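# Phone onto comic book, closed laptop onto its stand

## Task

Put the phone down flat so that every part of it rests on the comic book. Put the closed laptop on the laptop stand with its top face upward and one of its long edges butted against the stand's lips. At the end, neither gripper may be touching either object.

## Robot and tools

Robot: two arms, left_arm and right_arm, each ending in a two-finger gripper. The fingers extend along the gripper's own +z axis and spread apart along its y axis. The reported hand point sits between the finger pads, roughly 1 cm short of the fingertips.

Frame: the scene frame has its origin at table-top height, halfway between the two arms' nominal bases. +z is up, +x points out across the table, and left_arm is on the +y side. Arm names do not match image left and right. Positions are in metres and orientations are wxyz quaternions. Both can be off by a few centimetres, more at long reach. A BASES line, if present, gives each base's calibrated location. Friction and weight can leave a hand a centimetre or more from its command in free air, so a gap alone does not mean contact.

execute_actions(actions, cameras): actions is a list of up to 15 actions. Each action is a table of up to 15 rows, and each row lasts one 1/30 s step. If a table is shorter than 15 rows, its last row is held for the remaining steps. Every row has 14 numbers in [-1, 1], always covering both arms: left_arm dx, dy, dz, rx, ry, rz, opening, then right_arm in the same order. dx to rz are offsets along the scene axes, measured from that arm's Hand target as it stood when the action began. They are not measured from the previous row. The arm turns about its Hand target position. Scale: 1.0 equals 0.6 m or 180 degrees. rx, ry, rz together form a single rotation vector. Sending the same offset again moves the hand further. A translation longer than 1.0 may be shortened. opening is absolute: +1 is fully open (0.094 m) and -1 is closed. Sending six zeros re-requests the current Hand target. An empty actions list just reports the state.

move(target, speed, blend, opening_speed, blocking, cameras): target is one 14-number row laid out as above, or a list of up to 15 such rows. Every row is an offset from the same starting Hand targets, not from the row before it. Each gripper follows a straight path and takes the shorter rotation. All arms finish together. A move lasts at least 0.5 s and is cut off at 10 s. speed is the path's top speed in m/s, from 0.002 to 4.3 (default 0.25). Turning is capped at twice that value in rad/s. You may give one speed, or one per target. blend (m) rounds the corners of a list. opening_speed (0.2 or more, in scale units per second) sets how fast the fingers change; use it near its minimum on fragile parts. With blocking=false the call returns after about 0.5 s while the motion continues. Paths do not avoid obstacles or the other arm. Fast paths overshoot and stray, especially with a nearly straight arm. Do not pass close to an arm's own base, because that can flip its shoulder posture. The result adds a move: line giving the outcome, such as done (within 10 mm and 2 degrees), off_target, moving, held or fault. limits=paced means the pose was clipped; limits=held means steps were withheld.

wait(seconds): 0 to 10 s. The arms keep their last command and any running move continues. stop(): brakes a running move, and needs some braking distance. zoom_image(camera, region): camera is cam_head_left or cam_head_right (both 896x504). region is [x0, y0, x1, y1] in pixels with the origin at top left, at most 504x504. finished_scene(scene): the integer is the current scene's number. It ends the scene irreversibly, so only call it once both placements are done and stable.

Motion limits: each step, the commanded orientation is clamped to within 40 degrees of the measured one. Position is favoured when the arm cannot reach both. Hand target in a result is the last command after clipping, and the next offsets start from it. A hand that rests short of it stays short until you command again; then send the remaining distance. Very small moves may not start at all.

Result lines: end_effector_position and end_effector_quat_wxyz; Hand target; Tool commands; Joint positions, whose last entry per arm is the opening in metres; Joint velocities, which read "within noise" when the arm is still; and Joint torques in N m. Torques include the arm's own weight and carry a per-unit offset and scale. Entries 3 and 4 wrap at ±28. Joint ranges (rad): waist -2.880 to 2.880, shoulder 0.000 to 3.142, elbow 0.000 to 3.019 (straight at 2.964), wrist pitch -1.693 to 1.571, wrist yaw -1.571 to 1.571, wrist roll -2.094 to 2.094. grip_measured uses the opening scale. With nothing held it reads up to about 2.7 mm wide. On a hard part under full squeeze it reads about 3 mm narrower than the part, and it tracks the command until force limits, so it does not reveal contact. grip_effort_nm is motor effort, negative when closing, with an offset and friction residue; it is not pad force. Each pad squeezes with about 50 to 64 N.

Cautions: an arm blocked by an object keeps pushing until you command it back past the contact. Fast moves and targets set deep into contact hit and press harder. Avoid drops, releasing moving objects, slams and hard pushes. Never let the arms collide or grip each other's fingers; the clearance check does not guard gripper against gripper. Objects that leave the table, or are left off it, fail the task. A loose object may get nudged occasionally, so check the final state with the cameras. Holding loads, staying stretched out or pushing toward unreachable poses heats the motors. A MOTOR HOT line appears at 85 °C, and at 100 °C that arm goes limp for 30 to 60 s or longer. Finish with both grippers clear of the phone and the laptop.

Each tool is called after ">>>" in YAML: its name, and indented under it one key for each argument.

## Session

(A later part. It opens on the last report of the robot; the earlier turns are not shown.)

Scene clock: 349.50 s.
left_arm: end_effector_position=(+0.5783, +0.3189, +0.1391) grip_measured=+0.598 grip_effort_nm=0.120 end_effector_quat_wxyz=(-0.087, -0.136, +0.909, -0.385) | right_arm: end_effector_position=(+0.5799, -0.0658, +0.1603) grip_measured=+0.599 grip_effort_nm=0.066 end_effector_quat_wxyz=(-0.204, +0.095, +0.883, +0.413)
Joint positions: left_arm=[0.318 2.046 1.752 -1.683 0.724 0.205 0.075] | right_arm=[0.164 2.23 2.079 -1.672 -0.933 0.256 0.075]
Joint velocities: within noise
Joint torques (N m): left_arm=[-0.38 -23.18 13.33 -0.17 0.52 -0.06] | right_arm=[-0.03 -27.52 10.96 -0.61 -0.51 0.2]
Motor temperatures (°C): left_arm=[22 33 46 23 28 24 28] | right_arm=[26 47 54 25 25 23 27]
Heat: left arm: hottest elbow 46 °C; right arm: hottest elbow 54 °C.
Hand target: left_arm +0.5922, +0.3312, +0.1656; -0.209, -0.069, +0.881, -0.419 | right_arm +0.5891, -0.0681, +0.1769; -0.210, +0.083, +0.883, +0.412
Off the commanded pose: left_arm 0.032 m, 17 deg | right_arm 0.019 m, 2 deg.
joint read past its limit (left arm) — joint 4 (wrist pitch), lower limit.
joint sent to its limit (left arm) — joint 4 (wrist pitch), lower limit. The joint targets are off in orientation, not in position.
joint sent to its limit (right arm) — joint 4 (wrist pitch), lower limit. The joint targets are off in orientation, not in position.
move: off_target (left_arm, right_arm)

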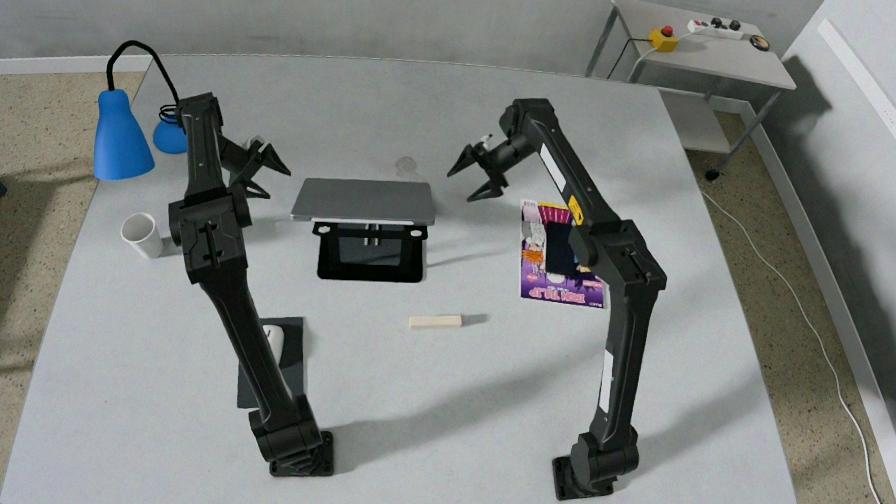

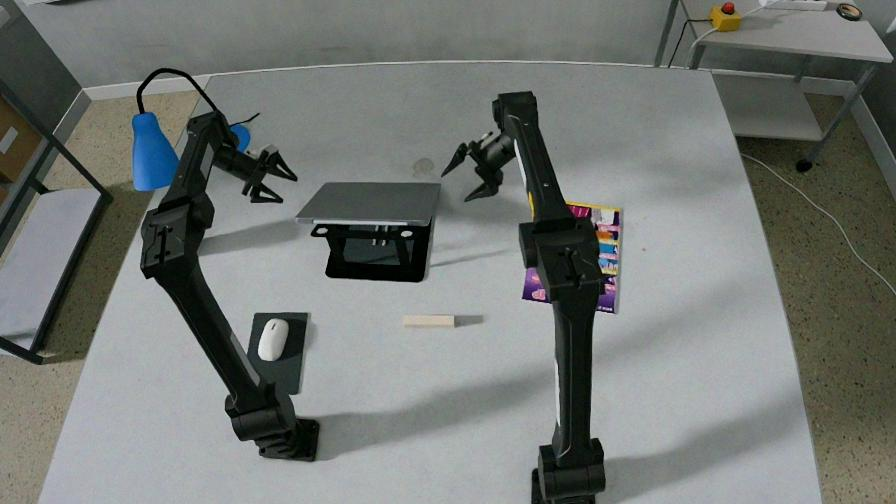

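>>> move:
  target:
    - [0,0.05,0.1,0,0,0,0.6,0,0,0.2,0,0,0,-1]
    - [0,0.05,0.1,0,0,0,0.6,-0.265,0.32,0.16,-0.274,-0.135,0.063,-1]
  speed: 0.2
  blend: [0.03,0]

>>> zoom_image:
  camera: "cam_head_left"
  region: [280, 150, 500, 310]

Scene clock: 395.50 s.
left_arm: end_effector_position=(+0.5774, +0.3474, +0.1885) grip_measured=+0.598 grip_effort_nm=0.120 end_effector_quat_wxyz=(-0.040, -0.166, +0.909, -0.379) | right_arm: end_effector_position=(+0.4267, +0.1205, +0.2511) grip_measured=-0.991 grip_effort_nm=-0.486 end_effector_quat_wxyz=(+0.007, -0.011, +1.000, +0.014)
Joint positions: left_arm=[0.369 1.965 1.773 -1.683 0.732 0.153 0.075] | right_arm=[0.749 1.998 2.128 -1.672 -0.01 0.733 0]
Joint velocities: within noise
Joint torques (N m): left_arm=[-0.56 -23.06 15.54 -0.18 0.53 -0.07] | right_arm=[0.44 -25.64 11.64 -0.14 0.15 0.21]
Motor temperatures (°C): left_arm=[22 35 46 23 28 24 27] | right_arm=[26 45 53 25 25 23 26]
Heat: left arm: hottest elbow 46 °C; right arm: hottest elbow 53 °C.
Hand target: left_arm +0.5922, +0.3610, +0.2253; -0.209, -0.069, +0.881, -0.419 | right_arm +0.4301, +0.1240, +0.2730; -0.011, -0.007, +1.000, -0.004
Off the commanded pose: left_arm 0.042 m, 23 deg | right_arm 0.022 m, 3 deg.
joint read past its limit (left arm) — joint 4 (wrist pitch), lower limit.
joint sent to its limit (left arm) — joint 4 (wrist pitch), lower limit. The joint targets are off in orientation, not in position.
joint sent to its limit (right arm) — joint 4 (wrist pitch), lower limit. The joint targets are off in orientation, not in position.
move: off_target (left_arm, right_arm)

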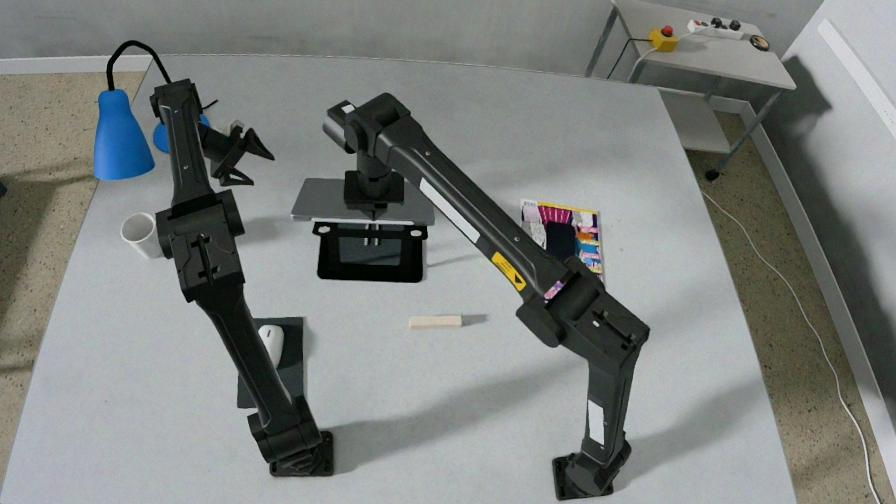

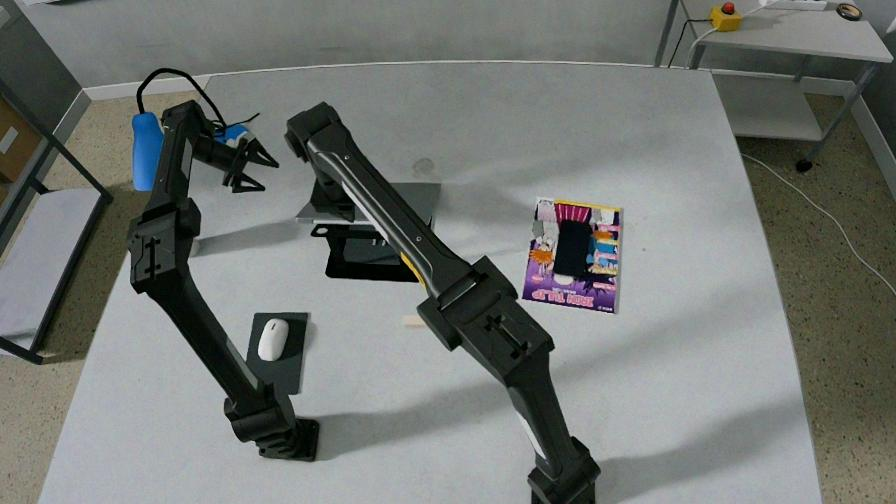

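Scaled by 2.291.

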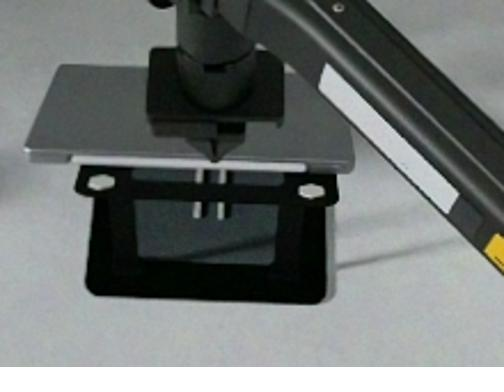

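>>> move:
  target: [0,0,0,0,0,0,0.6,0.035,0,-0.2,0,0,0,-1]
  speed: 0.12
  cameras: ["cam_head_left"]

>>> zoom_image:
  camera: "cam_head_left"
  region: [290, 160, 450, 290]

Scene clock: 399.17 s.
left_arm: end_effector_position=(+0.5774, +0.3474, +0.1885) grip_measured=+0.598 grip_effort_nm=0.120 end_effector_quat_wxyz=(-0.040, -0.166, +0.909, -0.379) | right_arm: end_effector_position=(+0.4438, +0.1277, +0.1749) grip_measured=-0.991 grip_effort_nm=-0.486 end_effector_quat_wxyz=(-0.001, -0.009, +1.000, +0.005)
Joint positions: left_arm=[0.369 1.965 1.773 -1.683 0.732 0.153 0.075] | right_arm=[0.739 2.063 2.034 -1.536 -0.01 0.726 0]
Joint velocities: within noise
Joint torques (N m): left_arm=[-0.44 -22.77 15.35 -0.21 0.55 -0.03] | right_arm=[-0.38 -23 8.66 0.44 0.14 0.07]
Motor temperatures (°C): left_arm=[22 34 47 23 28 24 27] | right_arm=[26 46 52 25 25 23 26]
Heat: left arm: hottest elbow 47 °C; right arm: hottest elbow 52 °C.
Hand target: left_arm +0.5922, +0.3610, +0.2253; -0.209, -0.069, +0.881, -0.419 | right_arm +0.4511, +0.1239, +0.1531; -0.011, -0.007, +1.000, -0.004
Off the commanded pose: left_arm 0.042 m, 23 deg | right_arm 0.023 m, 2 deg.
joint read past its limit (left arm) — joint 4 (wrist pitch), lower limit.
joint sent to its limit (left arm) — joint 4 (wrist pitch), lower limit. The joint targets are off in orientation, not in position.
move: off_target (left_arm, right_arm)
Images, in order (width x height): cam_head_left 896x504.

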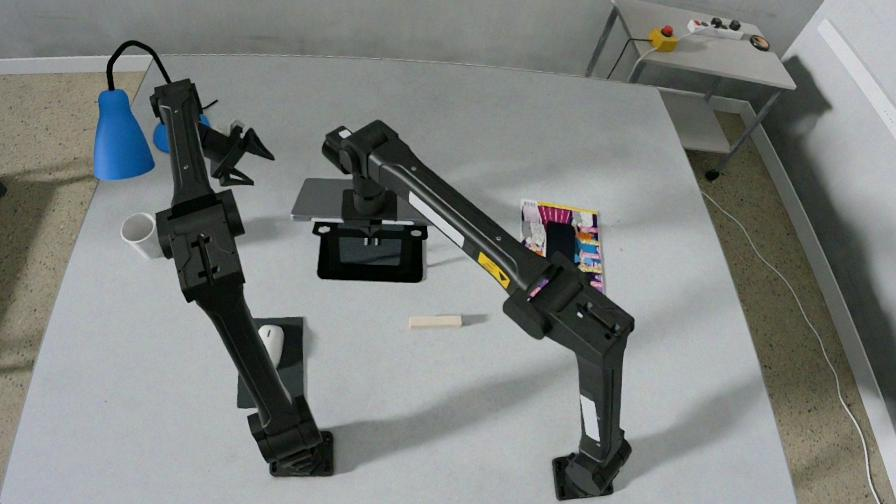

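Scaled by 3.150.

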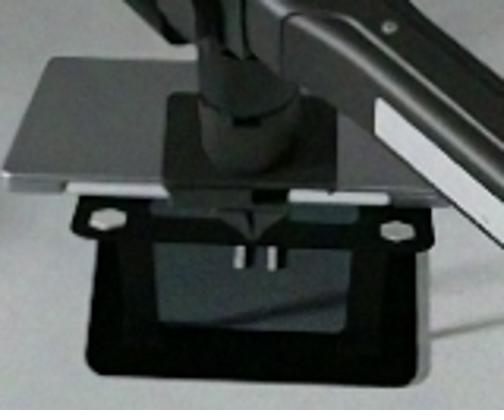

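>>> move:
  target:
    - [0,0,0,0,0,0,0.6,0.05,0,0,0,0,0,-1]
    - [0,0,0,0,0,0,0.6,0.05,0,-0.06,0,0,0,-1]
  speed: 0.06
  cameras: ["cam_head_left"]

>>> zoom_image:
  camera: "cam_head_left"
  region: [290, 160, 450, 290]

Scene clock: 404.40 s.
left_arm: end_effector_position=(+0.5774, +0.3474, +0.1885) grip_measured=+0.598 grip_effort_nm=0.120 end_effector_quat_wxyz=(-0.040, -0.166, +0.909, -0.379) | right_arm: end_effector_position=(+0.4754, +0.1263, +0.1472) grip_measured=-0.991 grip_effort_nm=-0.486 end_effector_quat_wxyz=(+0.003, -0.008, +1.000, +0.008)
Joint positions: left_arm=[0.369 1.965 1.773 -1.683 0.732 0.153 0.075] | right_arm=[0.706 2.133 2.077 -1.499 -0.008 0.696 0]
Joint velocities: within noise
Joint torques (N m): left_arm=[-0.44 -23.47 15.19 -0.01 0.5 -0.03] | right_arm=[-0.21 -23.18 8.42 0.49 0.11 0.08]
Motor temperatures (°C): left_arm=[22 34 47 23 28 24 27] | right_arm=[26 47 51 25 25 23 26]
Heat: left arm: hottest elbow 47 °C; right arm: hottest elbow 51 °C.
Hand target: left_arm +0.5922, +0.3610, +0.2253; -0.209, -0.069, +0.881, -0.419 | right_arm +0.4812, +0.1239, +0.1170; -0.011, -0.007, +1.000, -0.004
Off the commanded pose: left_arm 0.042 m, 23 deg | right_arm 0.031 m, 2 deg.
joint read past its limit (left arm) — joint 4 (wrist pitch), lower limit.
joint sent to its limit (left arm) — joint 4 (wrist pitch), lower limit. The joint targets are off in orientation, not in position.
move: off_target (left_arm, right_arm)
Images, in order (width x height): cam_head_left 896x504.

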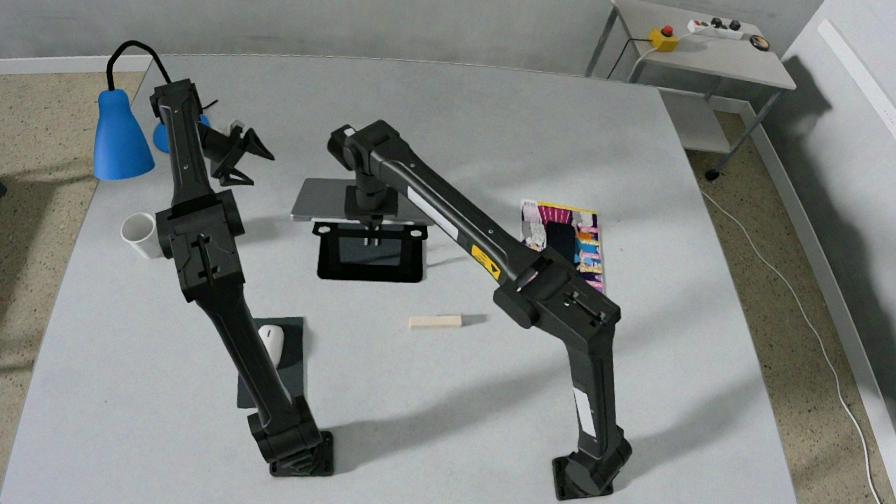

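Scaled by 3.150.

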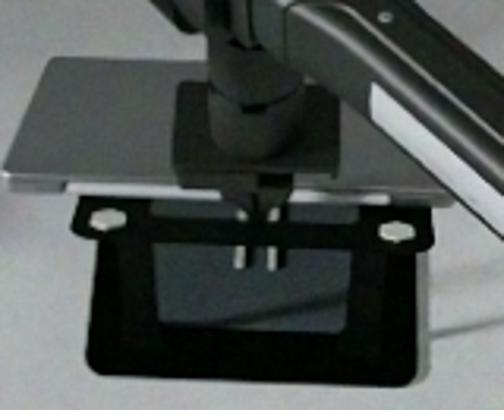

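>>> move:
  target: [0,0,0,0,0,0,0.6,-0.01,0,-0.05,0,0,0,-1]
  speed: 0.05
  cameras: ["cam_head_left"]

>>> zoom_image:
  camera: "cam_head_left"
  region: [320, 190, 420, 260]

Scene clock: 407.43 s.
left_arm: end_effector_position=(+0.5774, +0.3474, +0.1885) grip_measured=+0.598 grip_effort_nm=0.125 end_effector_quat_wxyz=(-0.040, -0.166, +0.909, -0.379) | right_arm: end_effector_position=(+0.4830, +0.1282, +0.1301) grip_measured=-0.991 grip_effort_nm=-0.486 end_effector_quat_wxyz=(+0.018, -0.006, +1.000, +0.017)
Joint positions: left_arm=[0.369 1.965 1.773 -1.683 0.732 0.153 0.075] | right_arm=[0.702 2.133 2.031 -1.419 -0.003 0.696 0]
Joint velocities: within noise
Joint torques (N m): left_arm=[-0.38 -23.53 15.38 0.01 0.54 -0.07] | right_arm=[0.5 -23.18 6.01 0.46 -0.08 0.14]
Motor temperatures (°C): left_arm=[22 34 47 23 28 24 27] | right_arm=[26 47 51 25 25 23 26]
Heat: left arm: hottest elbow 47 °C; right arm: hottest elbow 51 °C.
Hand target: left_arm +0.5922, +0.3610, +0.2253; -0.209, -0.068, +0.881, -0.419 | right_arm +0.4751, +0.1239, +0.0870; -0.011, -0.007, +1.000, -0.004
Off the commanded pose: left_arm 0.042 m, 23 deg | right_arm 0.044 m, 4 deg.
joint read past its limit (left arm) — joint 4 (wrist pitch), lower limit.
joint sent to its limit (left arm) — joint 4 (wrist pitch), lower limit. The joint targets are off in orientation, not in position.
move: off_target (left_arm, right_arm)
Images, in order (width x height): cam_head_left 896x504.

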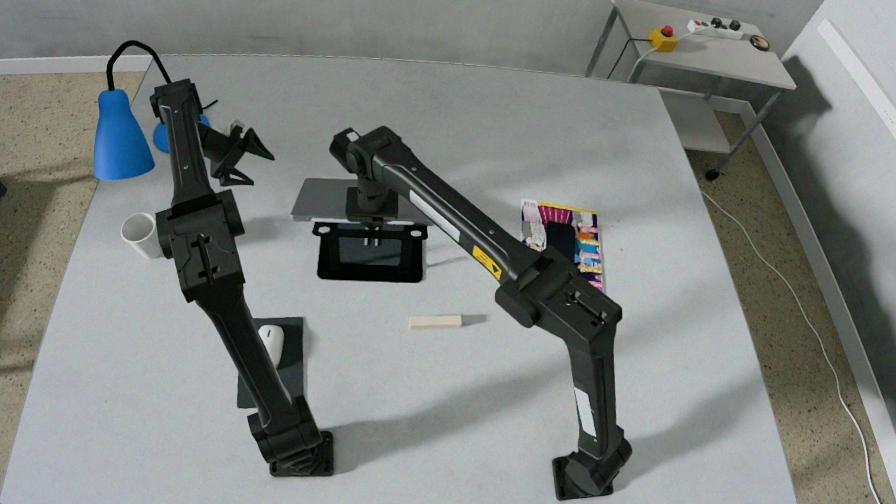

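Scaled by 5.040.

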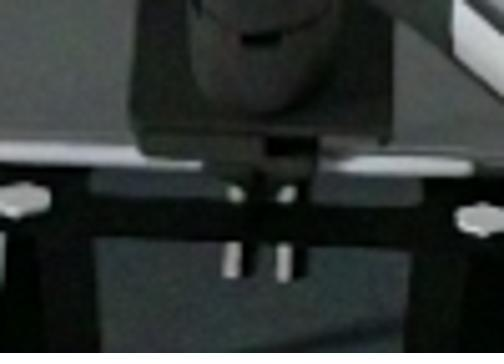

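>>> move:
  target:
    - [0,0,0,0,0,0,0.6,0,0,0.05,0,0,0,-1]
    - [0,0,0,0,0,0,0.6,0.06,0,0.045,0,0,0,-1]
  speed: 0.05
  cameras: ["cam_head_left"]

>>> zoom_image:
  camera: "cam_head_left"
  region: [290, 160, 450, 290]

Scene clock: 411.90 s.
left_arm: end_effector_position=(+0.5774, +0.3474, +0.1885) grip_measured=+0.598 grip_effort_nm=0.120 end_effector_quat_wxyz=(-0.040, -0.167, +0.909, -0.379) | right_arm: end_effector_position=(+0.4859, +0.1201, +0.1324) grip_measured=-0.991 grip_effort_nm=-0.486 end_effector_quat_wxyz=(-0.015, -0.011, +1.000, -0.007)
Joint positions: left_arm=[0.369 1.965 1.773 -1.683 0.732 0.153 0.075] | right_arm=[0.689 2.19 2.133 -1.546 -0.008 0.671 0]
Joint velocities: within noise
Joint torques (N m): left_arm=[-0.85 -23.41 15.32 -0.25 0.54 -0.06] | right_arm=[-0.91 -22.01 13.26 0.42 0.13 0.02]
Motor temperatures (°C): left_arm=[22 33 48 23 28 24 27] | right_arm=[26 48 50 25 25 23 26]
Heat: left arm: hottest elbow 48 °C; right arm: hottest elbow 50 °C.
Hand target: left_arm +0.5922, +0.3610, +0.2253; -0.209, -0.069, +0.881, -0.419 | right_arm +0.5112, +0.1239, +0.1140; -0.011, -0.007, +1.000, -0.004
Off the commanded pose: left_arm 0.042 m, 23 deg | right_arm 0.031 m, 1 deg.
joint read past its limit (left arm) — joint 4 (wrist pitch), lower limit.
joint sent to its limit (left arm) — joint 4 (wrist pitch), lower limit. The joint targets are off in orientation, not in position.
move: off_target (left_arm, right_arm)
Images, in order (width x height): cam_head_left 896x504.

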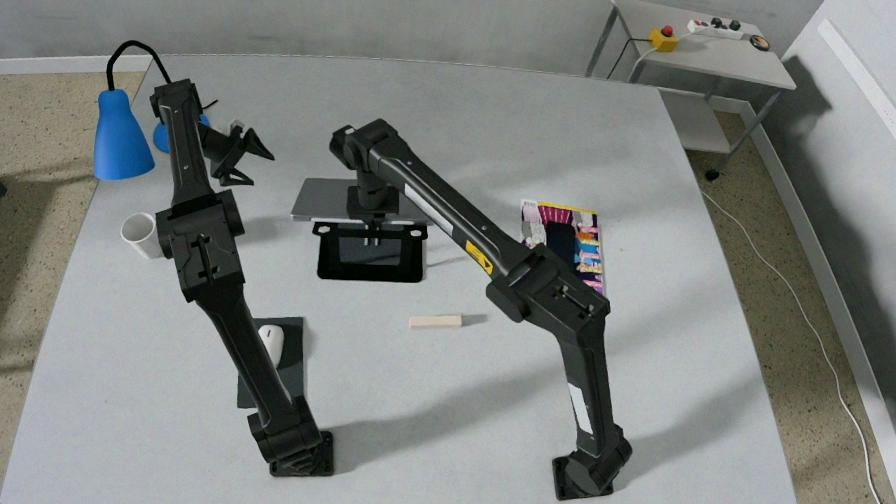

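Scaled by 3.150.

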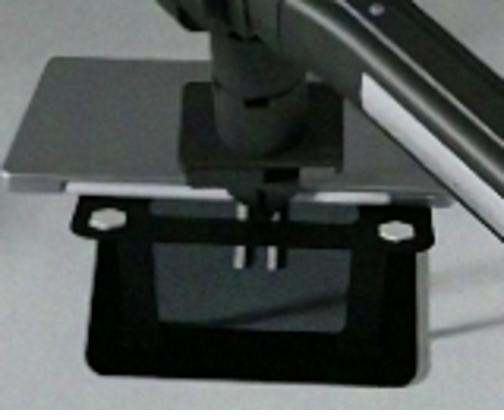

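>>> move:
  target: [0,0,0,0,0,0,0.6,0.03,0,0.01,0,0,0,-1]
  speed: 0.04
  cameras: ["cam_head_left"]

>>> zoom_image:
  camera: "cam_head_left"
  region: [290, 160, 450, 290]

Scene clock: 414.93 s.
left_arm: end_effector_position=(+0.5774, +0.3474, +0.1885) grip_measured=+0.598 grip_effort_nm=0.120 end_effector_quat_wxyz=(-0.040, -0.167, +0.909, -0.379) | right_arm: end_effector_position=(+0.4878, +0.1229, +0.1343) grip_measured=-0.991 grip_effort_nm=-0.486 end_effector_quat_wxyz=(-0.033, -0.018, +0.999, -0.015)
Joint positions: left_arm=[0.369 1.965 1.773 -1.683 0.732 0.153 0.075] | right_arm=[0.688 2.236 2.217 -1.622 -0.018 0.657 0]
Joint velocities: within noise
Joint torques (N m): left_arm=[-0.85 -23.12 15.49 -0.12 0.51 -0.05] | right_arm=[-2.08 -22.59 14.48 1.21 0.5 0.05]
Motor temperatures (°C): left_arm=[22 33 48 23 28 24 27] | right_arm=[26 48 50 25 25 23 26]
Heat: left arm: hottest elbow 48 °C; right arm: hottest elbow 50 °C.
Hand target: left_arm +0.5922, +0.3610, +0.2253; -0.209, -0.069, +0.881, -0.419 | right_arm +0.5292, +0.1239, +0.1200; -0.010, -0.007, +1.000, -0.004
Off the commanded pose: left_arm 0.042 m, 23 deg | right_arm 0.044 m, 3 deg.
joint read past its limit (left arm) — joint 4 (wrist pitch), lower limit.
joint sent to its limit (left arm) — joint 4 (wrist pitch), lower limit. The joint targets are off in orientation, not in position.
move: off_target (left_arm, right_arm)
Images, in order (width x height): cam_head_left 896x504.

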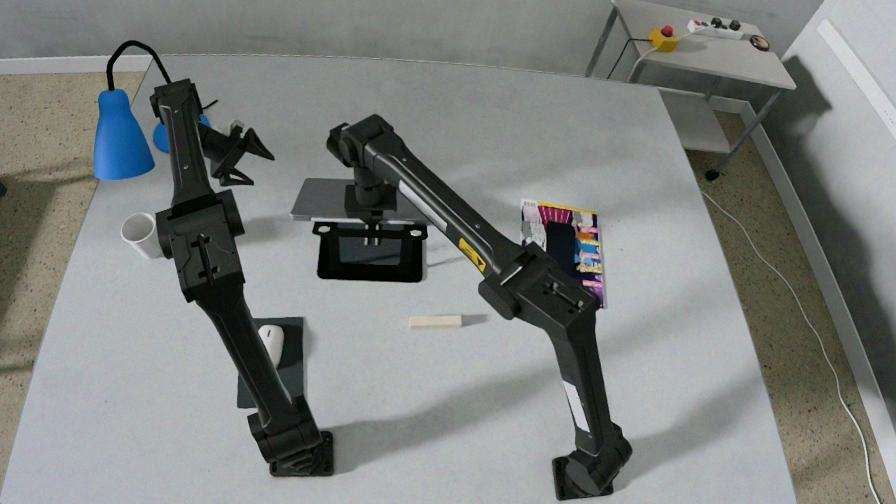

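Scaled by 3.150.

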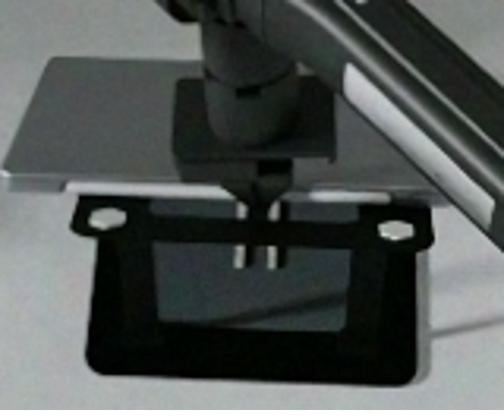

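>>> move:
  target: [0,0,0,0,0,0,0.6,0.05,0,0,0,0,0,-1]
  speed: 0.03
  cameras: ["cam_head_left"]

>>> zoom_image:
  camera: "cam_head_left"
  region: [290, 160, 450, 290]

Scene clock: 420.00 s.
left_arm: end_effector_position=(+0.5774, +0.3474, +0.1885) grip_measured=+0.598 grip_effort_nm=0.120 end_effector_quat_wxyz=(-0.040, -0.167, +0.909, -0.379) | right_arm: end_effector_position=(+0.5253, +0.1370, +0.1378) grip_measured=-0.991 grip_effort_nm=-0.476 end_effector_quat_wxyz=(-0.016, -0.021, +1.000, +0.001)
Joint positions: left_arm=[0.369 1.965 1.773 -1.683 0.732 0.153 0.075] | right_arm=[0.668 2.353 2.437 -1.679 -0.021 0.632 0]
Joint velocities: within noise
Joint torques (N m): left_arm=[-1.2 -23 15.31 -0.21 0.49 -0.04] | right_arm=[-2.37 -23.94 14.23 -0.01 0.57 0.04]
Motor temperatures (°C): left_arm=[22 33 48 23 28 24 27] | right_arm=[26 48 50 25 25 23 26]
Heat: left arm: hottest elbow 48 °C; right arm: hottest elbow 50 °C.
Hand target: left_arm +0.5922, +0.3610, +0.2253; -0.209, -0.069, +0.881, -0.419 | right_arm +0.5591, +0.1240, +0.1199; -0.011, -0.007, +1.000, -0.004
Off the commanded pose: left_arm 0.042 m, 23 deg | right_arm 0.040 m, 2 deg.
joint read past its limit (left arm) — joint 4 (wrist pitch), lower limit.
joint sent to its limit (left arm) — joint 4 (wrist pitch), lower limit. The joint targets are off in orientation, not in position.
joint sent to its limit (right arm) — joint 4 (wrist pitch), lower limit. The joint targets are off in position, not in orientation.
move: off_target (left_arm, right_arm)
Images, in order (width x height): cam_head_left 896x504.

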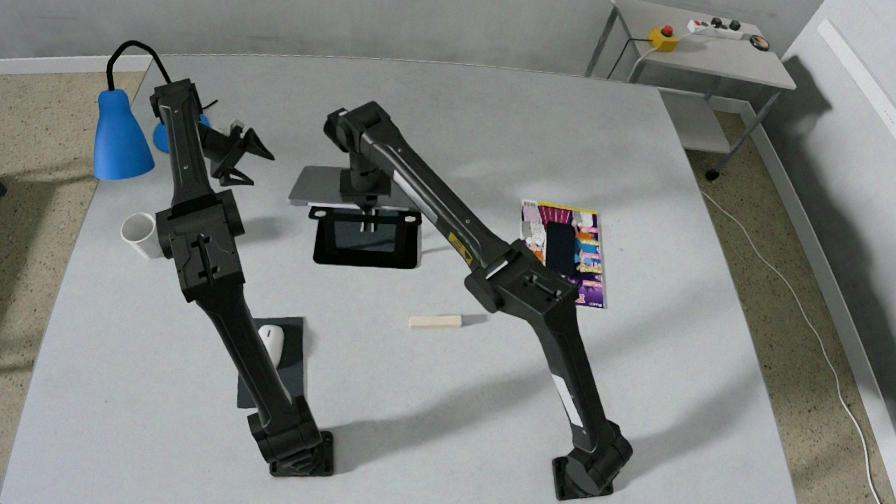

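Scaled by 3.150.

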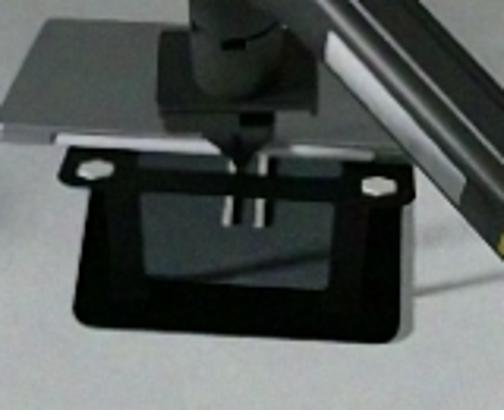

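>>> move:
  target:
    - [0,0,0,0,0,0,0.6,-0.09,0,0,0,0,0,-1]
    - [0,0,0,0,0,0,0.6,-0.14,-0.03,0.3,0,0,0,-1]
    - [0,0,0,0,0,0,0.6,-0.2,-0.5,0.3,0,0,0,-1]
  speed: [0.08,0.15,0.25]

>>> zoom_image:
  camera: "cam_head_left"
  region: [280, 140, 460, 280]

>>> zoom_image:
  camera: "cam_head_right"
  region: [280, 140, 460, 280]

Scene clock: 427.60 s.
left_arm: end_effector_position=(+0.5774, +0.3474, +0.1885) grip_measured=+0.598 grip_effort_nm=0.120 end_effector_quat_wxyz=(-0.040, -0.167, +0.909, -0.379) | right_arm: end_effector_position=(+0.4459, -0.1731, +0.3008) grip_measured=-0.991 grip_effort_nm=-0.481 end_effector_quat_wxyz=(+0.005, -0.004, +1.000, +0.001)
Joint positions: left_arm=[0.369 1.965 1.773 -1.683 0.732 0.153 0.075] | right_arm=[0.276 1.63 1.74 -1.671 0.001 0.273 0]
Joint velocities: within noise
Joint torques (N m): left_arm=[-0.73 -23 15.41 0.13 0.55 -0.04] | right_arm=[0.38 -18.96 7.68 -0.2 0.09 0.09]
Motor temperatures (°C): left_arm=[22 33 48 23 28 24 27] | right_arm=[26 48 51 25 25 23 26]
Heat: left arm: hottest elbow 48 °C; right arm: hottest elbow 51 °C.
Hand target: left_arm +0.5922, +0.3610, +0.2253; -0.209, -0.069, +0.881, -0.419 | right_arm +0.4391, -0.1761, +0.3000; -0.011, -0.007, +1.000, -0.004
Off the commanded pose: left_arm 0.042 m, 23 deg | right_arm 0.007 m, 2 deg.
joint read past its limit (left arm) — joint 4 (wrist pitch), lower limit.
joint sent to its limit (left arm) — joint 4 (wrist pitch), lower limit. The joint targets are off in orientation, not in position.
joint sent to its limit (right arm) — joint 4 (wrist pitch), lower limit. The joint targets still meet the commanded pose.
move: off_target (left_arm)

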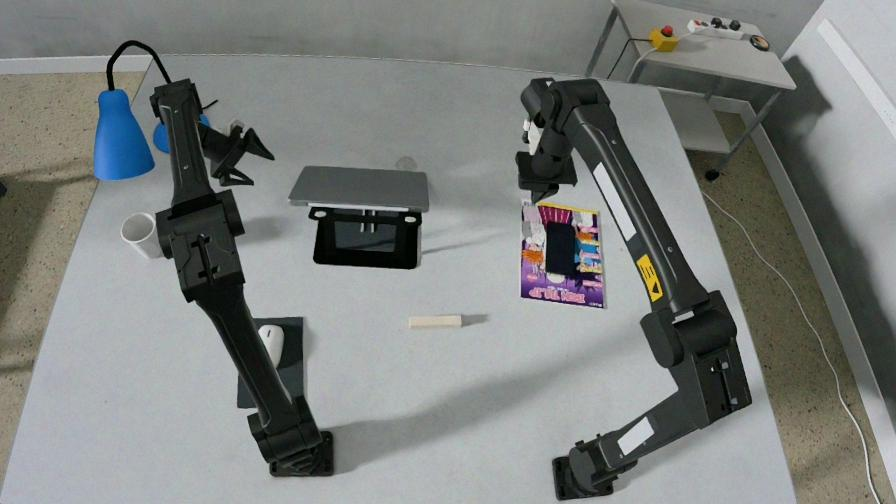

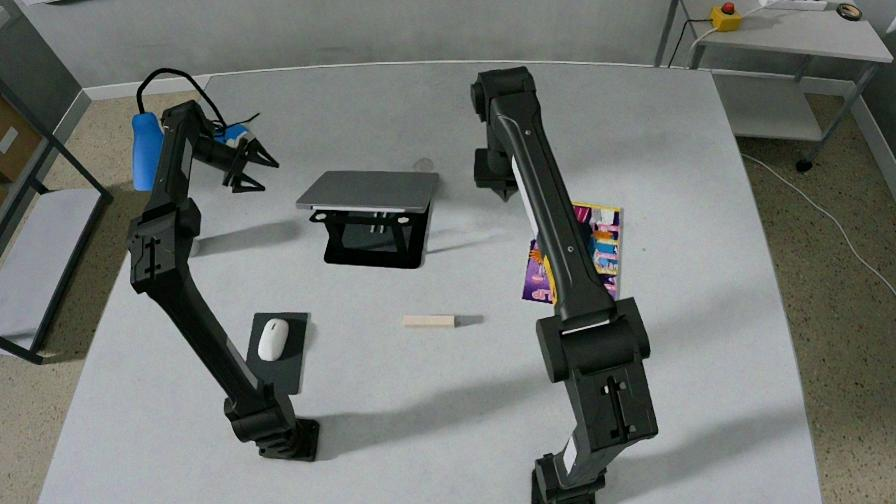

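Scaled by 2.800.

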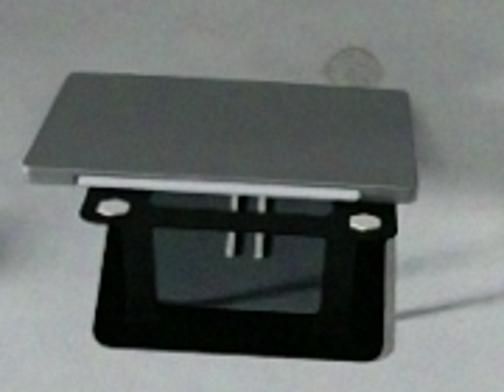

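Scaled by 2.800.

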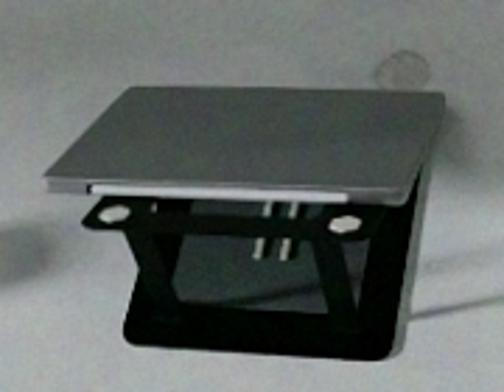

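>>> finished_scene:
  scene: 2

The scene is finished: the task was done.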